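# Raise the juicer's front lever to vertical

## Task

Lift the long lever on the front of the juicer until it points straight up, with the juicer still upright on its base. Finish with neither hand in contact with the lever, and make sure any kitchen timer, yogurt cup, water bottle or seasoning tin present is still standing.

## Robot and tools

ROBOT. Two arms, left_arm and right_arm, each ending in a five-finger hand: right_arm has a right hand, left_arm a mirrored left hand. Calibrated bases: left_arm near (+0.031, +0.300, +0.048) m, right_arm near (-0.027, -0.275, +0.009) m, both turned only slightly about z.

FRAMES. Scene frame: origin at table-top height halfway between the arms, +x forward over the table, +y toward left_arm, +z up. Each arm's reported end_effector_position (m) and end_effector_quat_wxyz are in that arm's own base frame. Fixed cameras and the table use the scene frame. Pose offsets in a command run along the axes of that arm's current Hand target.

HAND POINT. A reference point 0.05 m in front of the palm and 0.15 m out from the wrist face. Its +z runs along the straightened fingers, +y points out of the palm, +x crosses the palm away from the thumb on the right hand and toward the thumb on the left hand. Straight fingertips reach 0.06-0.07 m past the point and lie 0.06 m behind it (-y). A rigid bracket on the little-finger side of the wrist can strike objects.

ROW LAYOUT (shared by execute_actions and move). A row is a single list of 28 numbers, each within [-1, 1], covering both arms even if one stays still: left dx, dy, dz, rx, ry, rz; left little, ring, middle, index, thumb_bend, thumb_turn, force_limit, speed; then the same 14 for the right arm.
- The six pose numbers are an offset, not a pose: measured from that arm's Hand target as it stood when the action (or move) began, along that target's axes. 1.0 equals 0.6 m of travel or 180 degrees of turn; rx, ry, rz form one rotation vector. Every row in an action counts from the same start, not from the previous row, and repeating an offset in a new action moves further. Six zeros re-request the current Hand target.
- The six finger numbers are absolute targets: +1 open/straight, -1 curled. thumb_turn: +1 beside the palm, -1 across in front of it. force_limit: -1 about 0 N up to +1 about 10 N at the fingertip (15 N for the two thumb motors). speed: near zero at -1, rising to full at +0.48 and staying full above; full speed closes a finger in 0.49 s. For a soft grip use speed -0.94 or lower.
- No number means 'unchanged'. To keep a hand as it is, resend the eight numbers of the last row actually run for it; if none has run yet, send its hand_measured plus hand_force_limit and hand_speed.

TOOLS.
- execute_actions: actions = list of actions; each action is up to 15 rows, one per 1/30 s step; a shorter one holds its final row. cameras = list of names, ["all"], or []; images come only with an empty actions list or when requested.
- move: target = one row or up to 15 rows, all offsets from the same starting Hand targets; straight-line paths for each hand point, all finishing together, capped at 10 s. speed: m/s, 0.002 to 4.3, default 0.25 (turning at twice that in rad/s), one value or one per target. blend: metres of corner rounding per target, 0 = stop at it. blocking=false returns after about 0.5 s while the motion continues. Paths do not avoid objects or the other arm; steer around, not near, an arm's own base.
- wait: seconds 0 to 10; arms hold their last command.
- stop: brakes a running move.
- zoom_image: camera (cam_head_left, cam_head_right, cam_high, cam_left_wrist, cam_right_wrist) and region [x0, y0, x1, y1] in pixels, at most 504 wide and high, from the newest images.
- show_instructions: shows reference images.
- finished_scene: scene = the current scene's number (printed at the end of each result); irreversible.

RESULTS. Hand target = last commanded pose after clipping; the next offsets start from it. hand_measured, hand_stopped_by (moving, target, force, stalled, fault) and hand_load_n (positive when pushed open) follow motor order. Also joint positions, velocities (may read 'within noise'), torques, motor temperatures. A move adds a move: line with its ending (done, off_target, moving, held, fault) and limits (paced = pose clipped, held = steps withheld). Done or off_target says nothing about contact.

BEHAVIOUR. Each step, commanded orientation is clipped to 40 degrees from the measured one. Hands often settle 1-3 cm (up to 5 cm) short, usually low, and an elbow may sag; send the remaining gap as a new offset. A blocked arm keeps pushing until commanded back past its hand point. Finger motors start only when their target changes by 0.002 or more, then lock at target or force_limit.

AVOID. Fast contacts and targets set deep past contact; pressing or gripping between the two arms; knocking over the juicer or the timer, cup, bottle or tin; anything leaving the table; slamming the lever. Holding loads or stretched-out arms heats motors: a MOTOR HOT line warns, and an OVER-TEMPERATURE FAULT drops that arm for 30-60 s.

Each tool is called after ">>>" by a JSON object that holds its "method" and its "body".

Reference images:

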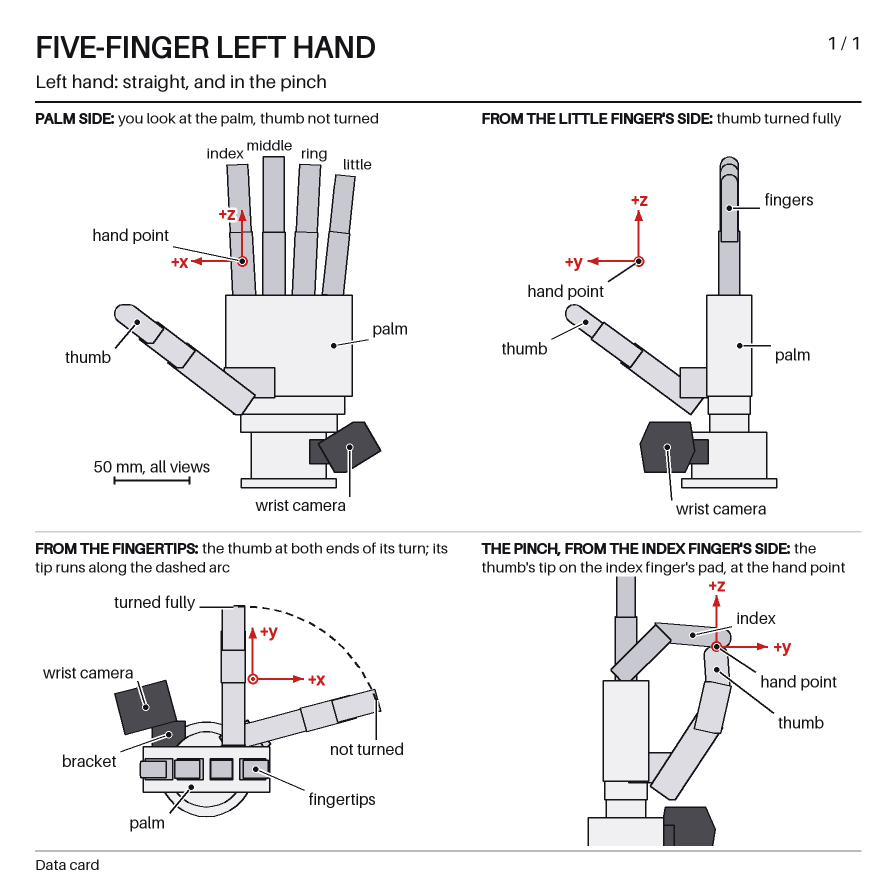

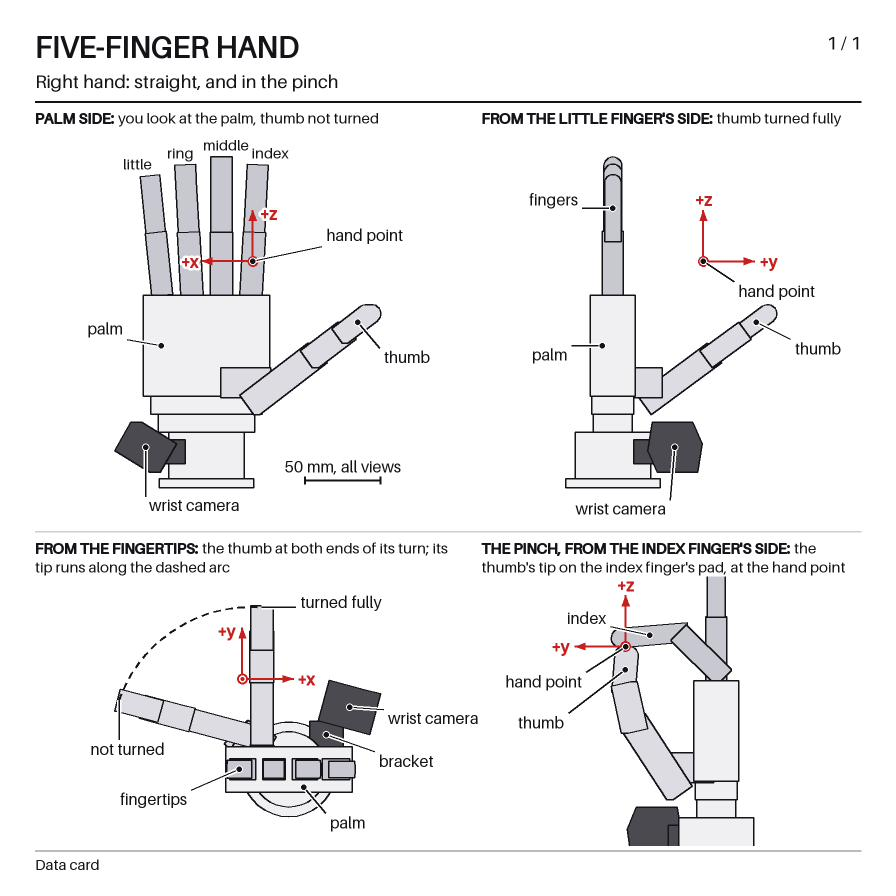

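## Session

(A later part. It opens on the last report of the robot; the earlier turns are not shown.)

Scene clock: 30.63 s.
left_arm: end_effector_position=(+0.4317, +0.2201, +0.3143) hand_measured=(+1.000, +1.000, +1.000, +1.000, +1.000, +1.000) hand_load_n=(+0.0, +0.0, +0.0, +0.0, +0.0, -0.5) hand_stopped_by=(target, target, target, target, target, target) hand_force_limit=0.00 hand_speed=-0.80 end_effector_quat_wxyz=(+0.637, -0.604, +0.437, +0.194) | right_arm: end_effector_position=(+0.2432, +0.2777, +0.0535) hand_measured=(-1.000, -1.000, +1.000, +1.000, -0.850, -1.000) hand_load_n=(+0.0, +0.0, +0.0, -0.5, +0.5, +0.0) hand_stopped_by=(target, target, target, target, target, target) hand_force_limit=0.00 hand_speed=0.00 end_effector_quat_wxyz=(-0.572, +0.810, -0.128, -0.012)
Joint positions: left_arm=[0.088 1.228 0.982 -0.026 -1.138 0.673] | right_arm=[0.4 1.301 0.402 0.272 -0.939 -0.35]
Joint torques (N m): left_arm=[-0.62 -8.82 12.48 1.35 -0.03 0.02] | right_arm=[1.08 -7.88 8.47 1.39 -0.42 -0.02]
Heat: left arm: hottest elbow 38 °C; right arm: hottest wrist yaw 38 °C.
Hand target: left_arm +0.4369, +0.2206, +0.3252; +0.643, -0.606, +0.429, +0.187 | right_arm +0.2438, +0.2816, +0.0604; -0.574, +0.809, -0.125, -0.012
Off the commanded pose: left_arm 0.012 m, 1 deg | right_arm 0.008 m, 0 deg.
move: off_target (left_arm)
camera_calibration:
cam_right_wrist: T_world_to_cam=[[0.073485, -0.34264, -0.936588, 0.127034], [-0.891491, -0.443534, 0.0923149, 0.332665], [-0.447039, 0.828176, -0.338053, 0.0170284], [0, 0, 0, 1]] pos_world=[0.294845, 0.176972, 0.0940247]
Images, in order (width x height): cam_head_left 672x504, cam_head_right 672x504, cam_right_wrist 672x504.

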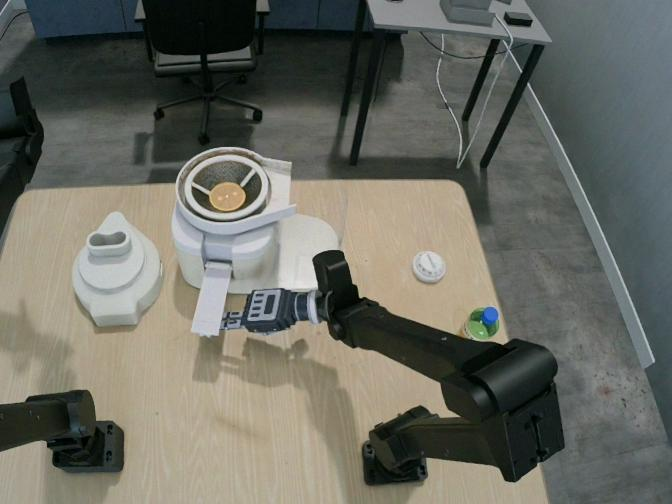

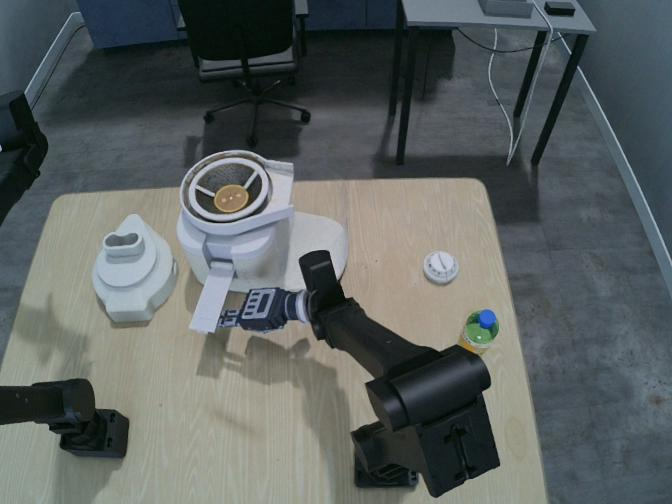

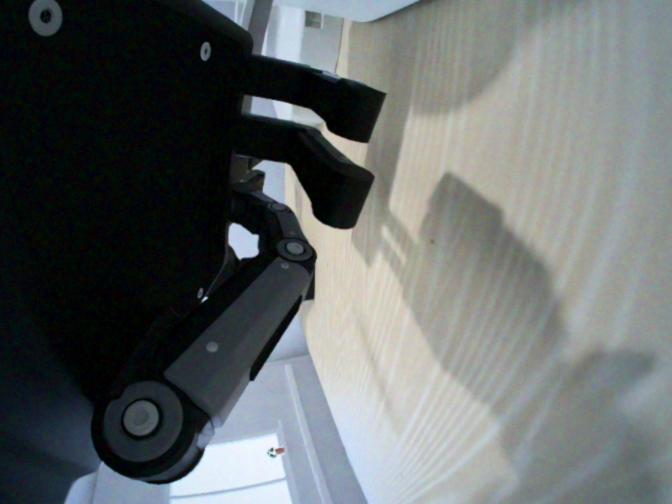

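>>> {"method": "move", "body": {"target": [[0,0,0,0,0,0,1,1,1,1,1,1,0,-0.8, -0.0329,-0.0821,-0.0118,0,0,0.1111,-1,-1,1,1,-0.85,-1,0,0],[0,0,0,0,0,0,1,1,1,1,1,1,0,-0.8, -0.0355,-0.1691,-0.023,0,0,0.2222,-1,-1,1,1,-0.85,-1,0,0]], "speed": 0.08, "blend": [0.02,0], "cameras": ["cam_head_left","cam_head_right","cam_high"]}}

>>> {"method": "zoom_image", "body": {"camera": "cam_head_right", "region": [180, 230, 380, 360]}}

Scene clock: 36.03 s.
left_arm: end_effector_position=(+0.4317, +0.2201, +0.3143) hand_measured=(+1.000, +1.000, +1.000, +1.000, +1.000, +1.000) hand_load_n=(+0.0, +0.0, +0.0, +0.0, +0.0, +0.0) hand_stopped_by=(target, target, target, target, target, target) hand_force_limit=0.00 hand_speed=-0.80 end_effector_quat_wxyz=(+0.637, -0.604, +0.437, +0.194) | right_arm: end_effector_position=(+0.2278, +0.2996, +0.1412) hand_measured=(-1.000, -1.000, +1.000, +1.000, -0.850, -1.000) hand_load_n=(+0.5, +0.0, +0.0, +0.0, +0.0, +0.0) hand_stopped_by=(target, target, target, target, target, target) hand_force_limit=0.00 hand_speed=0.00 end_effector_quat_wxyz=(-0.520, +0.721, -0.402, -0.219)
Joint positions: left_arm=[0.088 1.228 0.982 -0.026 -1.138 0.673] | right_arm=[0.405 1.181 0.511 0.001 -0.946 0.337]
Joint torques (N m): left_arm=[-0.67 -8.76 12.56 1.39 -0.03 0.02] | right_arm=[-0.09 -7.53 12.89 1.31 -0.55 -0.02]
Heat: left arm: hottest elbow 39 °C; right arm: hottest wrist yaw 37 °C.
Hand target: left_arm +0.4369, +0.2206, +0.3252; +0.643, -0.606, +0.429, +0.187 | right_arm +0.2434, +0.3041, +0.1625; -0.535, +0.717, -0.394, -0.208
Off the commanded pose: left_arm 0.012 m, 1 deg | right_arm 0.027 m, 2 deg.
move: off_target (left_arm, right_arm)
Images, in order (width x height): cam_head_left 672x504, cam_head_right 672x504, cam_high 672x504.

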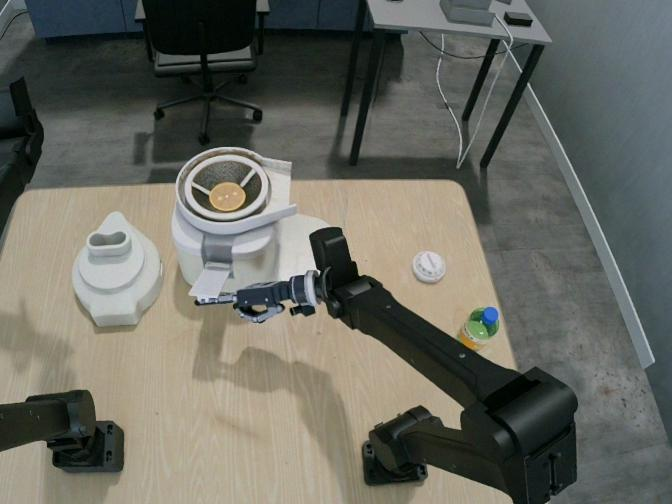

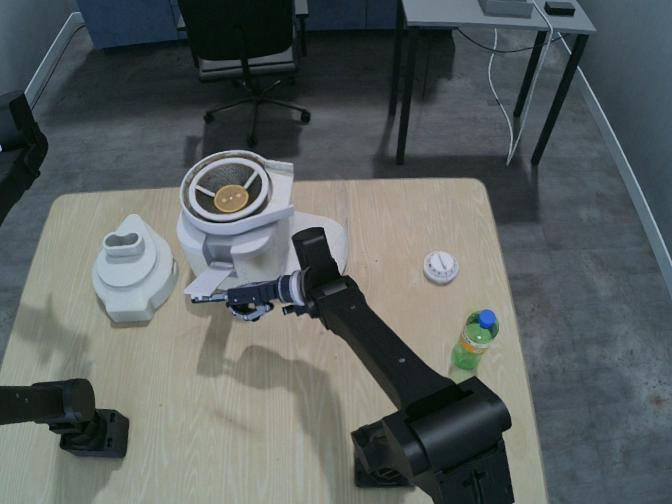

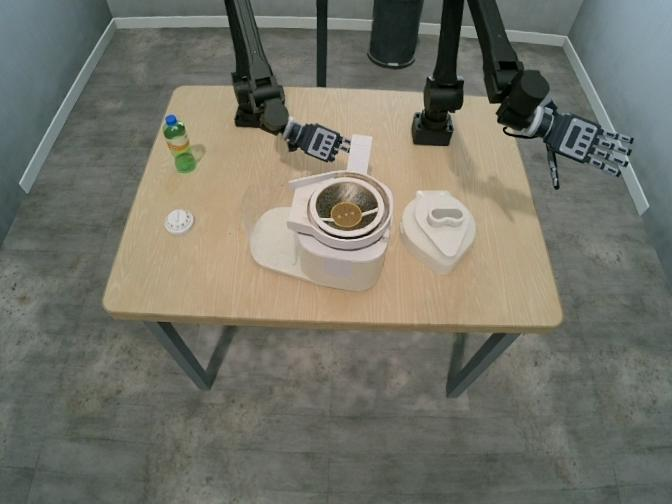

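Scaled by 2.520 from the camera's 672x504 image, which has a finer 960x720 frame.

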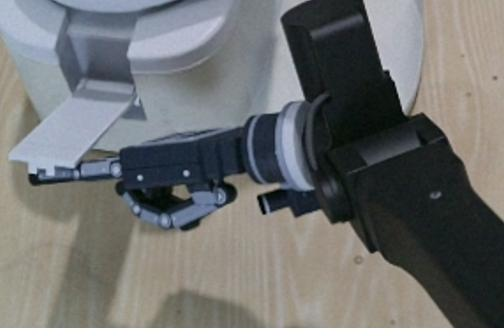

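>>> {"method": "move", "body": {"target": [[0,0,0,0,0,0,1,1,1,1,1,1,0,-0.8, -0.0325,-0.082,-0.0057,0,0,0.1111,-1,-1,1,1,-0.85,-1,0,0],[0,0,0,0,0,0,1,1,1,1,1,1,0,-0.8, -0.0367,-0.1707,-0.0022,0,0,0.2222,-1,-1,1,1,-0.85,-1,0,0]], "speed": 0.08, "blend": [0.02,0], "cameras": ["cam_head_left","cam_head_right","cam_high"]}}

>>> {"method": "zoom_image", "body": {"camera": "cam_head_right", "region": [160, 180, 360, 330]}}

>>> {"method": "zoom_image", "body": {"camera": "cam_high", "region": [250, 80, 450, 250]}}

Scene clock: 41.63 s.
left_arm: end_effector_position=(+0.4317, +0.2201, +0.3143) hand_measured=(+1.000, +1.000, +1.000, +1.000, +1.000, +1.000) hand_load_n=(+0.0, +0.0, +0.0, +0.0, +0.0, +0.0) hand_stopped_by=(target, target, target, target, target, target) hand_force_limit=0.00 hand_speed=-0.80 end_effector_quat_wxyz=(+0.637, -0.604, +0.437, +0.194) | right_arm: end_effector_position=(+0.2959, +0.3175, +0.2304) hand_measured=(-1.000, -1.000, +1.000, +1.000, -0.850, -1.000) hand_load_n=(+0.0, +0.0, +0.0, +0.0, +0.5, -0.5) hand_stopped_by=(target, target, target, target, target, target) hand_force_limit=0.00 hand_speed=0.00 end_effector_quat_wxyz=(+0.429, -0.541, +0.616, +0.379)
Joint positions: left_arm=[0.088 1.228 0.982 -0.026 -1.138 0.673] | right_arm=[0.345 1.248 0.709 -0.142 -0.989 0.978]
Joint torques (N m): left_arm=[-0.73 -8.7 12.41 1.42 -0.04 0.02] | right_arm=[0.21 -6.24 13.68 1.28 -0.57 0]
Heat: left arm: hottest elbow 39 °C; right arm: hottest wrist yaw 37 °C.
Hand target: left_arm +0.4369, +0.2206, +0.3252; +0.643, -0.606, +0.429, +0.187 | right_arm +0.3107, +0.3224, +0.2406; +0.432, -0.539, +0.616, +0.379
Off the commanded pose: left_arm 0.012 m, 1 deg | right_arm 0.019 m, 0 deg.
move: off_target (left_arm, right_arm)
Images, in order (width x height): cam_head_left 672x504, cam_head_right 672x504, cam_high 672x504.

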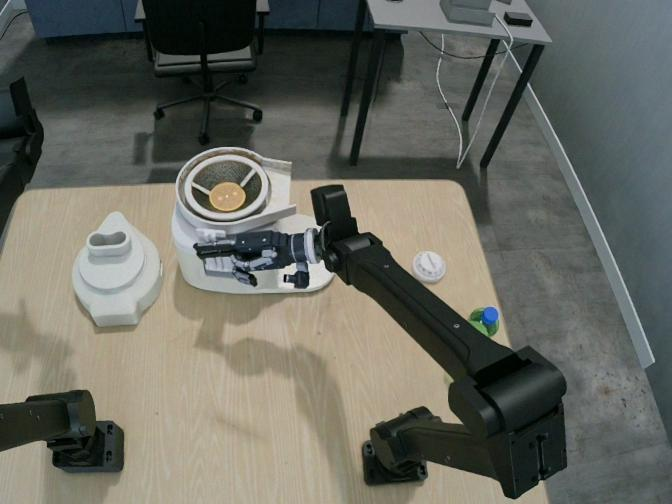

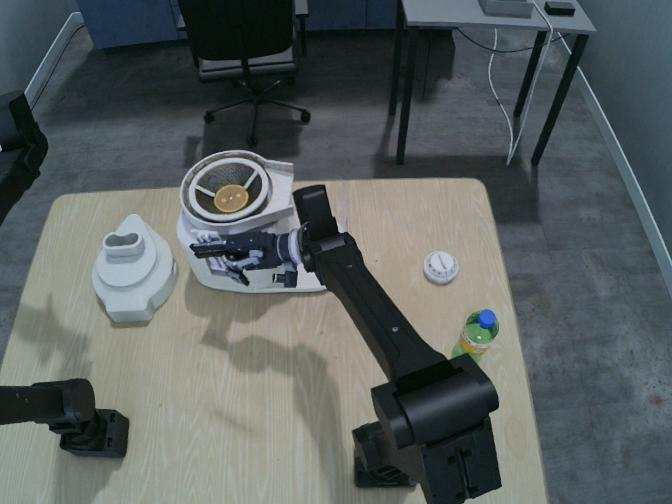

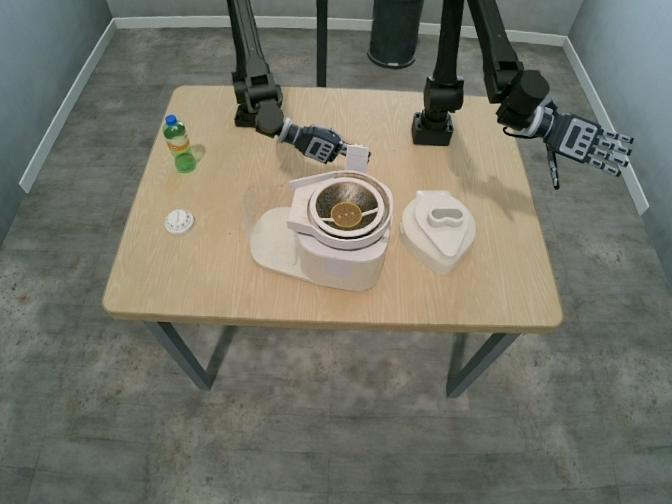

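Scaled by 2.520 from the camera's 672x504 image, which has a finer 960x720 frame.

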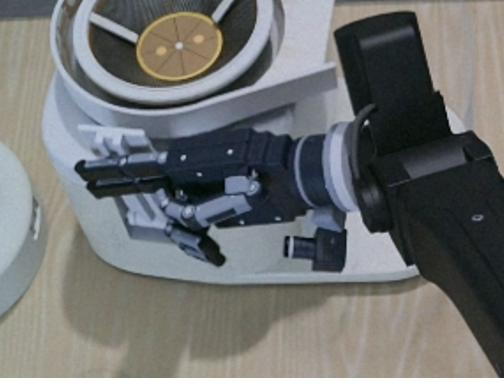

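Scaled by 2.520 from the camera's 672x504 image, which has a finer 960x720 frame.

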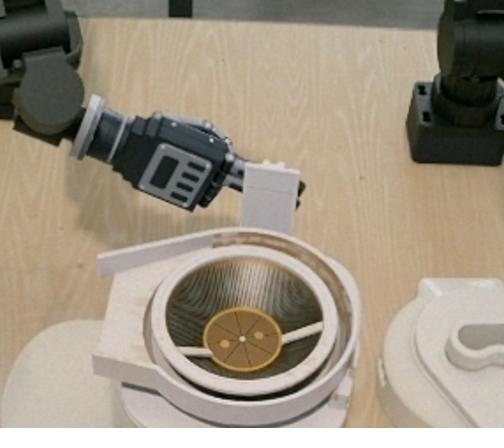

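>>> {"method": "move", "body": {"target": [0,0,0,0,0,0,1,1,1,1,1,1,0,-0.8, -0.0015,-0.033,0.0041,0,0,0,-1,-1,1,1,-0.85,-1,0,0], "speed": 0.06, "cameras": ["cam_head_left","cam_head_right","cam_high"]}}

>>> {"method": "zoom_image", "body": {"camera": "cam_head_right", "region": [160, 180, 360, 330]}}

>>> {"method": "zoom_image", "body": {"camera": "cam_high", "region": [250, 80, 450, 250]}}

Scene clock: 42.87 s.
left_arm: end_effector_position=(+0.4317, +0.2201, +0.3143) hand_measured=(+1.000, +1.000, +1.000, +1.000, +1.000, +1.000) hand_load_n=(+0.0, +0.0, +0.0, +0.0, +0.0, +0.0) hand_stopped_by=(target, target, target, target, target, target) hand_force_limit=0.00 hand_speed=-0.80 end_effector_quat_wxyz=(+0.637, -0.604, +0.437, +0.194) | right_arm: end_effector_position=(+0.3188, +0.3158, +0.2340) hand_measured=(-1.000, -1.000, +1.000, +1.000, -0.850, -1.000) hand_load_n=(+0.0, +0.0, +0.0, +0.0, +0.0, +0.0) hand_stopped_by=(target, target, target, target, target, target) hand_force_limit=0.00 hand_speed=0.00 end_effector_quat_wxyz=(+0.429, -0.534, +0.622, +0.380)
Joint positions: left_arm=[0.088 1.228 0.982 -0.026 -1.138 0.673] | right_arm=[0.32 1.298 0.76 -0.154 -1.003 0.977]
Joint torques (N m): left_arm=[-0.56 -8.82 12.49 1.39 -0.04 0.03] | right_arm=[0.79 -6.59 13.56 1.25 -0.59 -0.18]
Heat: left arm: hottest elbow 39 °C; right arm: hottest wrist yaw 37 °C.
Hand target: left_arm +0.4369, +0.2206, +0.3252; +0.643, -0.606, +0.429, +0.187 | right_arm +0.3306, +0.3223, +0.2407; +0.432, -0.539, +0.616, +0.379
Off the commanded pose: left_arm 0.012 m, 1 deg | right_arm 0.015 m, 1 deg.
move: off_target (left_arm, right_arm)
Images, in order (width x height): cam_head_left 672x504, cam_head_right 672x504, cam_high 672x504.

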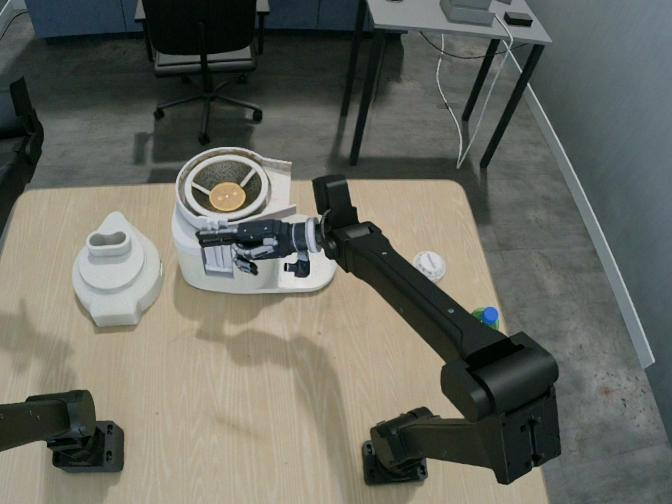

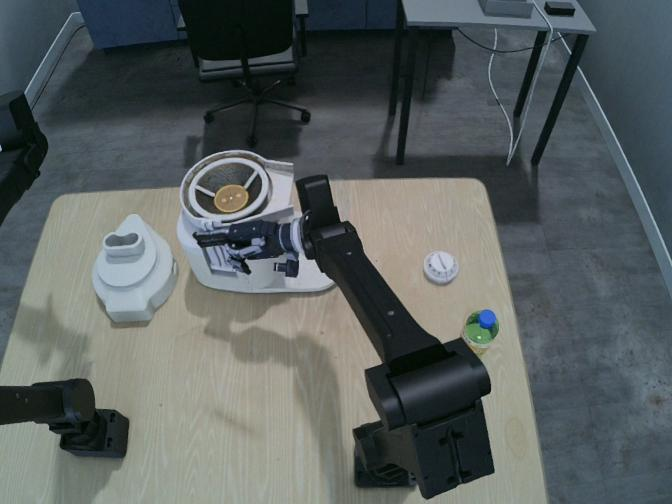

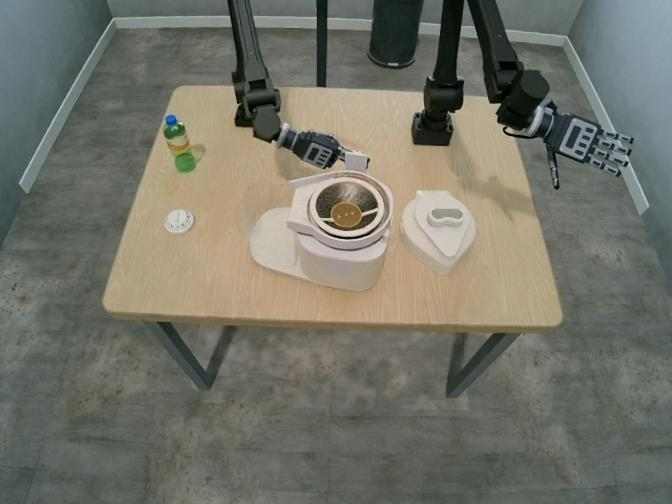

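Scaled by 2.520 from the camera's 672x504 image, which has a finer 960x720 frame.

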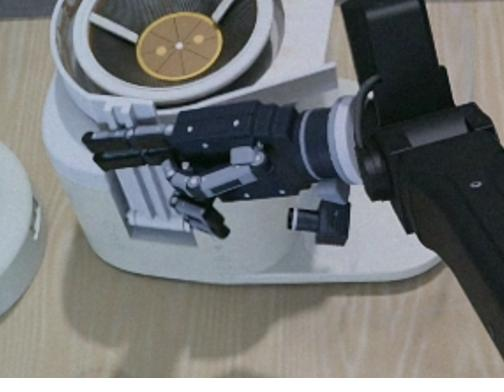

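Scaled by 2.520 from the camera's 672x504 image, which has a finer 960x720 frame.

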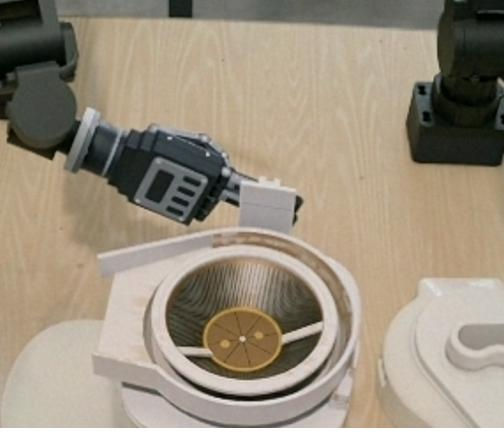

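>>> {"method": "move", "body": {"target": [0,0,0,0,0,0,1,1,1,1,1,1,0,-0.8, -0.0015,-0.033,0.0041,0,0,0,-1,-1,1,1,-0.85,-1,0,0], "speed": 0.06, "cameras": ["cam_head_left","cam_head_right","cam_high"]}}

>>> {"method": "zoom_image", "body": {"camera": "cam_head_right", "region": [160, 180, 360, 330]}}

>>> {"method": "zoom_image", "body": {"camera": "cam_high", "region": [250, 80, 450, 250]}}

Scene clock: 44.03 s.
left_arm: end_effector_position=(+0.4317, +0.2201, +0.3143) hand_measured=(+1.000, +1.000, +1.000, +1.000, +1.000, +1.000) hand_load_n=(+0.0, +0.0, +0.0, +0.0, +0.0, +0.0) hand_stopped_by=(target, target, target, target, target, target) hand_force_limit=0.00 hand_speed=-0.80 end_effector_quat_wxyz=(+0.637, -0.604, +0.437, +0.194) | right_arm: end_effector_position=(+0.3321, +0.3192, +0.2317) hand_measured=(-1.000, -1.000, +1.000, +1.000, -0.850, -1.000) hand_load_n=(+0.0, +0.0, -1.0, +0.0, +0.0, +0.0) hand_stopped_by=(target, target, target, target, target, target) hand_force_limit=0.00 hand_speed=0.00 end_effector_quat_wxyz=(+0.422, -0.537, +0.620, +0.387)
Joint positions: left_arm=[0.088 1.228 0.982 -0.026 -1.138 0.673] | right_arm=[0.316 1.351 0.806 -0.175 -1.021 0.956]
Joint torques (N m): left_arm=[-0.56 -8.7 12.46 1.43 -0.04 0.03] | right_arm=[-0.09 -7.53 13.94 1.35 -0.38 -0.16]
Motor temperatures (°C): left_arm=[34 29 40 32 33 34] | right_arm=[31 36 32 30 37 35]
Heat: left arm: hottest elbow 40 °C; right arm: hottest wrist yaw 37 °C.
Hand target: left_arm +0.4369, +0.2206, +0.3252; +0.643, -0.606, +0.429, +0.187 | right_arm +0.3507, +0.3223, +0.2408; +0.432, -0.539, +0.616, +0.378
Off the commanded pose: left_arm 0.012 m, 1 deg | right_arm 0.021 m, 2 deg.
move: off_target (left_arm, right_arm)
Images, in order (width x height): cam_head_left 672x504, cam_head_right 672x504, cam_high 672x504.

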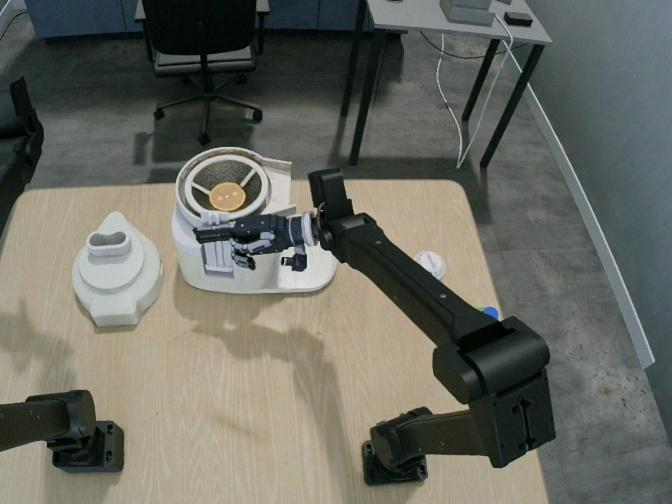

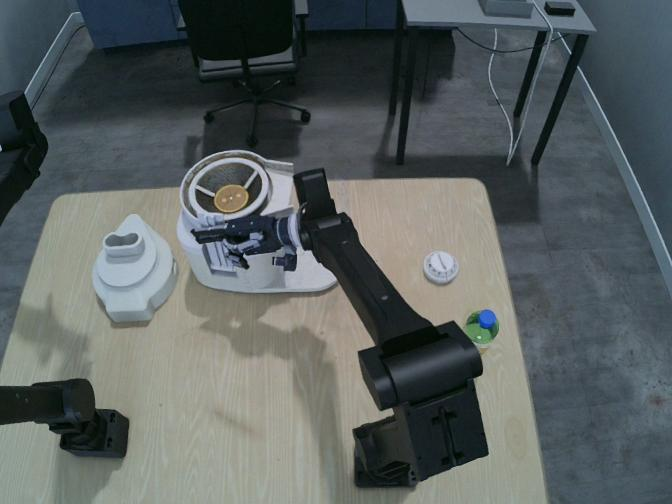

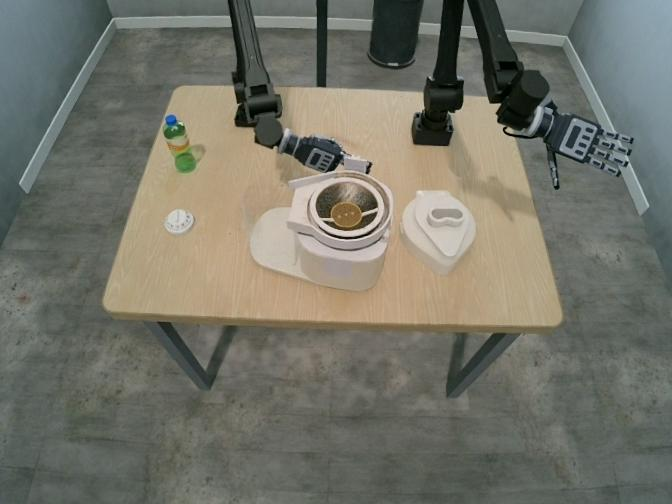

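Scaled by 2.520 from the camera's 672x504 image, which has a finer 960x720 frame.

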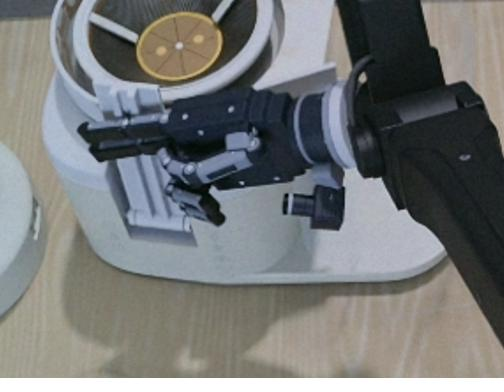

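Scaled by 2.520 from the camera's 672x504 image, which has a finer 960x720 frame.

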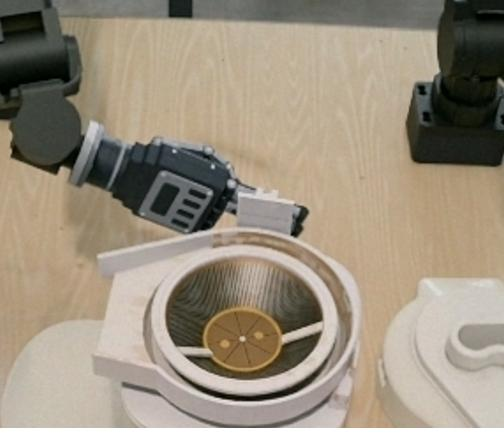

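>>> {"method": "move", "body": {"target": [0,0,0,0,0,0,1,1,1,1,1,1,0,-0.8, -0.0015,-0.033,0.0041,0,0,0,-1,-1,1,1,-0.85,-1,0,0], "speed": 0.06, "cameras": ["cam_head_left","cam_head_right","cam_high"]}}

>>> {"method": "zoom_image", "body": {"camera": "cam_head_right", "region": [160, 180, 360, 330]}}

>>> {"method": "zoom_image", "body": {"camera": "cam_high", "region": [250, 80, 450, 250]}}

Scene clock: 45.10 s.
left_arm: end_effector_position=(+0.4317, +0.2201, +0.3143) hand_measured=(+1.000, +1.000, +1.000, +1.000, +1.000, +1.000) hand_load_n=(+0.0, +0.0, +0.0, -0.5, +0.0, +0.0) hand_stopped_by=(target, target, target, target, target, target) hand_force_limit=0.00 hand_speed=-0.80 end_effector_quat_wxyz=(+0.637, -0.604, +0.437, +0.194) | right_arm: end_effector_position=(+0.3342, +0.3214, +0.2309) hand_measured=(-1.000, -1.000, +1.000, +1.000, -0.850, -1.000) hand_load_n=(+0.0, +0.0, -3.0, +0.0, +0.0, +0.0) hand_stopped_by=(target, target, target, target, target, target) hand_force_limit=0.00 hand_speed=0.00 end_effector_quat_wxyz=(+0.411, -0.542, +0.612, +0.404)
Joint positions: left_arm=[0.088 1.228 0.982 -0.026 -1.138 0.673] | right_arm=[0.316 1.387 0.836 -0.209 -1.06 0.932]
Joint torques (N m): left_arm=[-0.79 -8.82 12.44 1.43 -0.02 0.02] | right_arm=[-1.38 -7.3 15.45 1.66 0.53 -0.11]
Heat: left arm: hottest elbow 40 °C; right arm: hottest wrist yaw 37 °C.
Hand target: left_arm +0.4369, +0.2206, +0.3252; +0.643, -0.606, +0.429, +0.187 | right_arm +0.3706, +0.3223, +0.2407; +0.432, -0.539, +0.616, +0.379
Off the commanded pose: left_arm 0.012 m, 1 deg | right_arm 0.038 m, 4 deg.
move: off_target (left_arm, right_arm)
Images, in order (width x height): cam_head_left 672x504, cam_head_right 672x504, cam_high 672x504.

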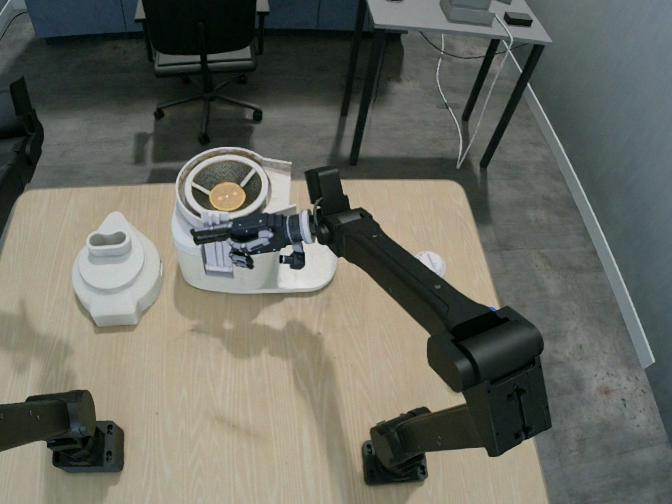

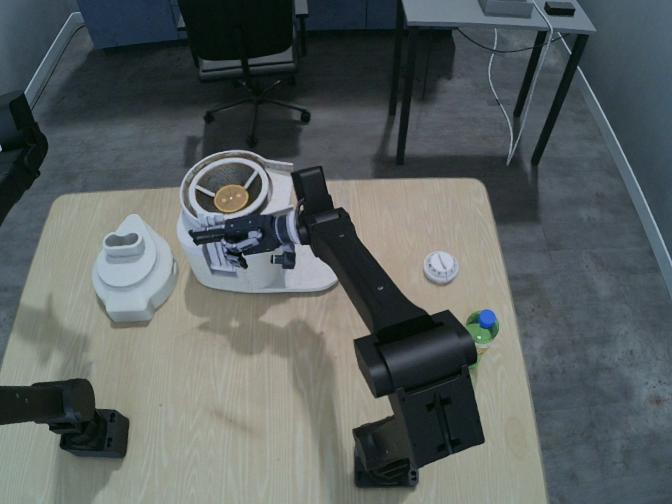

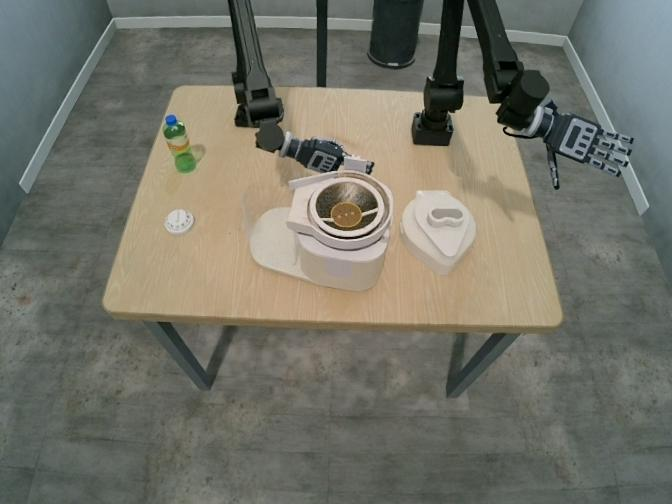

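Scaled by 2.520 from the camera's 672x504 image, which has a finer 960x720 frame.

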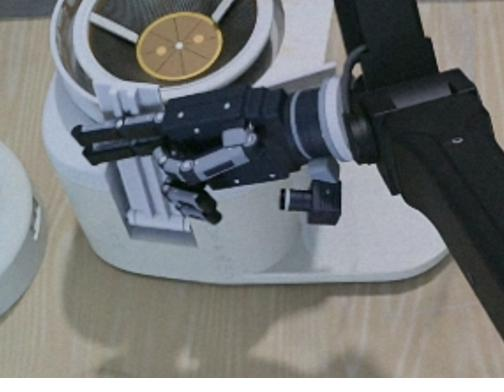

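Scaled by 2.520 from the camera's 672x504 image, which has a finer 960x720 frame.

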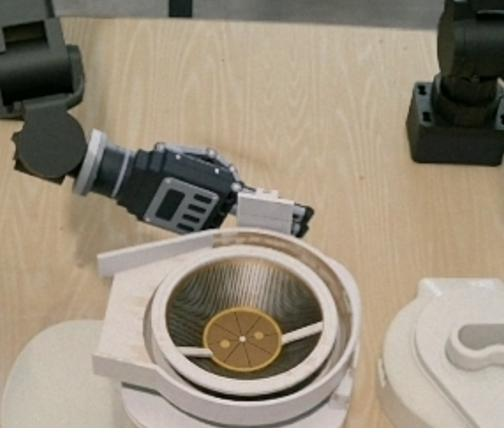

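>>> {"method": "move", "body": {"target": [0,0,0,0,0,0,1,1,1,1,1,1,0,-0.8, 0.0113,0.248,-0.031,0,0,0,-1,-1,1,1,-0.85,-1,0,0], "speed": 0.15, "cameras": ["cam_head_left","cam_head_right","cam_high"]}}

>>> {"method": "zoom_image", "body": {"camera": "cam_head_right", "region": [160, 180, 360, 330]}}

>>> {"method": "zoom_image", "body": {"camera": "cam_high", "region": [250, 80, 450, 250]}}

Scene clock: 47.20 s.
left_arm: end_effector_position=(+0.4317, +0.2201, +0.3143) hand_measured=(+1.000, +1.000, +1.000, +1.000, +1.000, +1.000) hand_load_n=(+0.0, +0.0, +0.0, +0.0, +0.0, +0.0) hand_stopped_by=(target, target, target, target, target, target) hand_force_limit=0.00 hand_speed=-0.80 end_effector_quat_wxyz=(+0.637, -0.604, +0.437, +0.194) | right_arm: end_effector_position=(+0.2231, +0.3206, +0.2370) hand_measured=(-1.000, -1.000, +1.000, +1.000, -0.850, -1.000) hand_load_n=(+0.0, +0.0, +0.0, +0.0, +0.0, -0.5) hand_stopped_by=(target, target, target, target, target, target) hand_force_limit=0.00 hand_speed=0.00 end_effector_quat_wxyz=(+0.426, -0.538, +0.621, +0.379)
Joint positions: left_arm=[0.088 1.228 0.982 -0.026 -1.138 0.673] | right_arm=[0.443 1.022 0.556 -0.138 -0.906 1.086]
Joint torques (N m): left_arm=[-0.67 -8.41 12.45 1.43 -0.03 0.02] | right_arm=[0.97 -6.24 10.02 2.37 -0.36 0.01]
Heat: left arm: hottest elbow 40 °C; right arm: hottest wrist yaw 37 °C.
Hand target: left_arm +0.4369, +0.2206, +0.3252; +0.643, -0.606, +0.429, +0.187 | right_arm +0.2204, +0.3223, +0.2406; +0.432, -0.539, +0.616, +0.379
Off the commanded pose: left_arm 0.012 m, 1 deg | right_arm 0.005 m, 1 deg.
move: off_target (left_arm)
Images, in order (width x height): cam_head_left 672x504, cam_head_right 672x504, cam_high 672x504.

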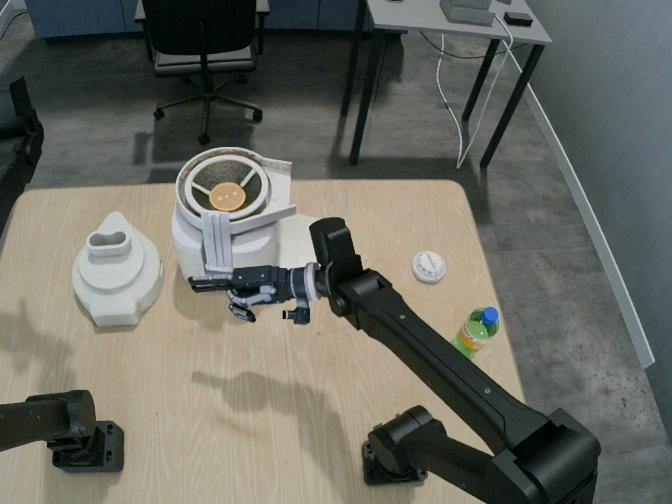

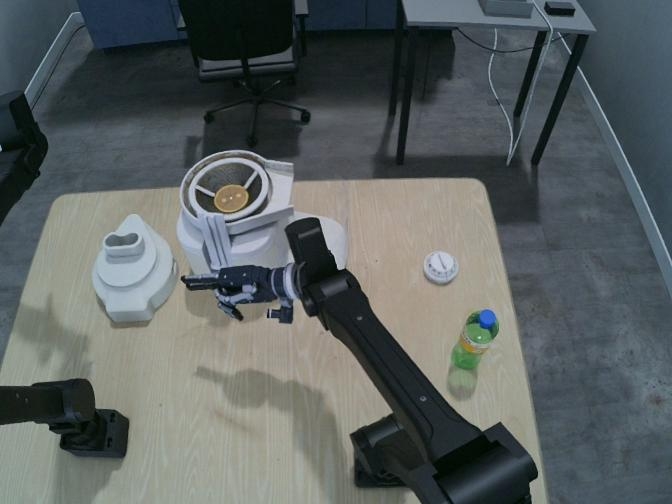

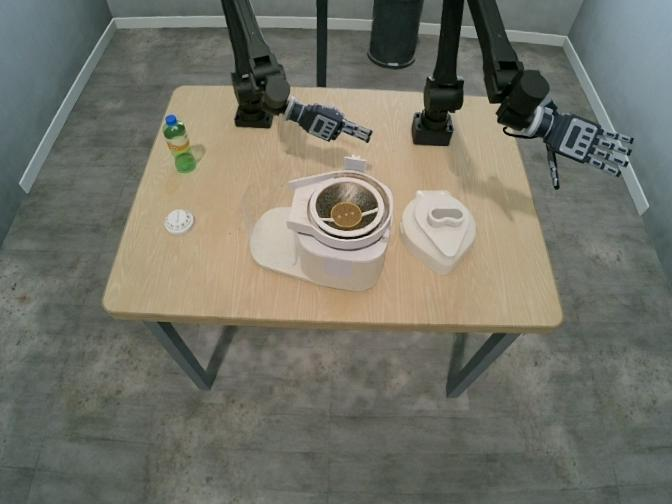

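Scaled by 2.520 from the camera's 672x504 image, which has a finer 960x720 frame.

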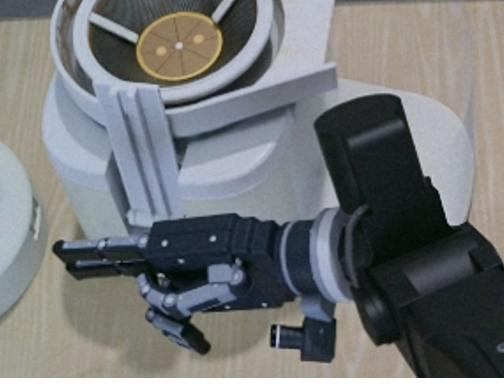

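Scaled by 2.520 from the camera's 672x504 image, which has a finer 960x720 frame.

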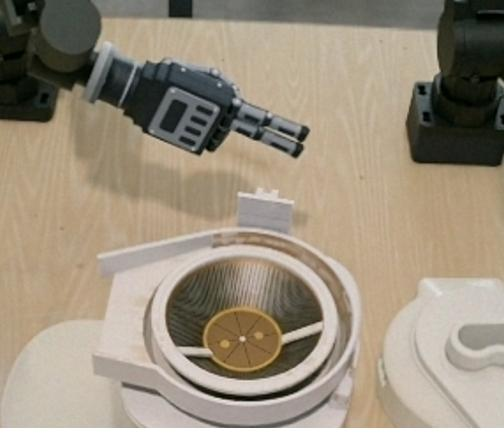

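>>> {"method": "finished_scene", "body": {"scene": 1}}

The scene is finished: the task was done.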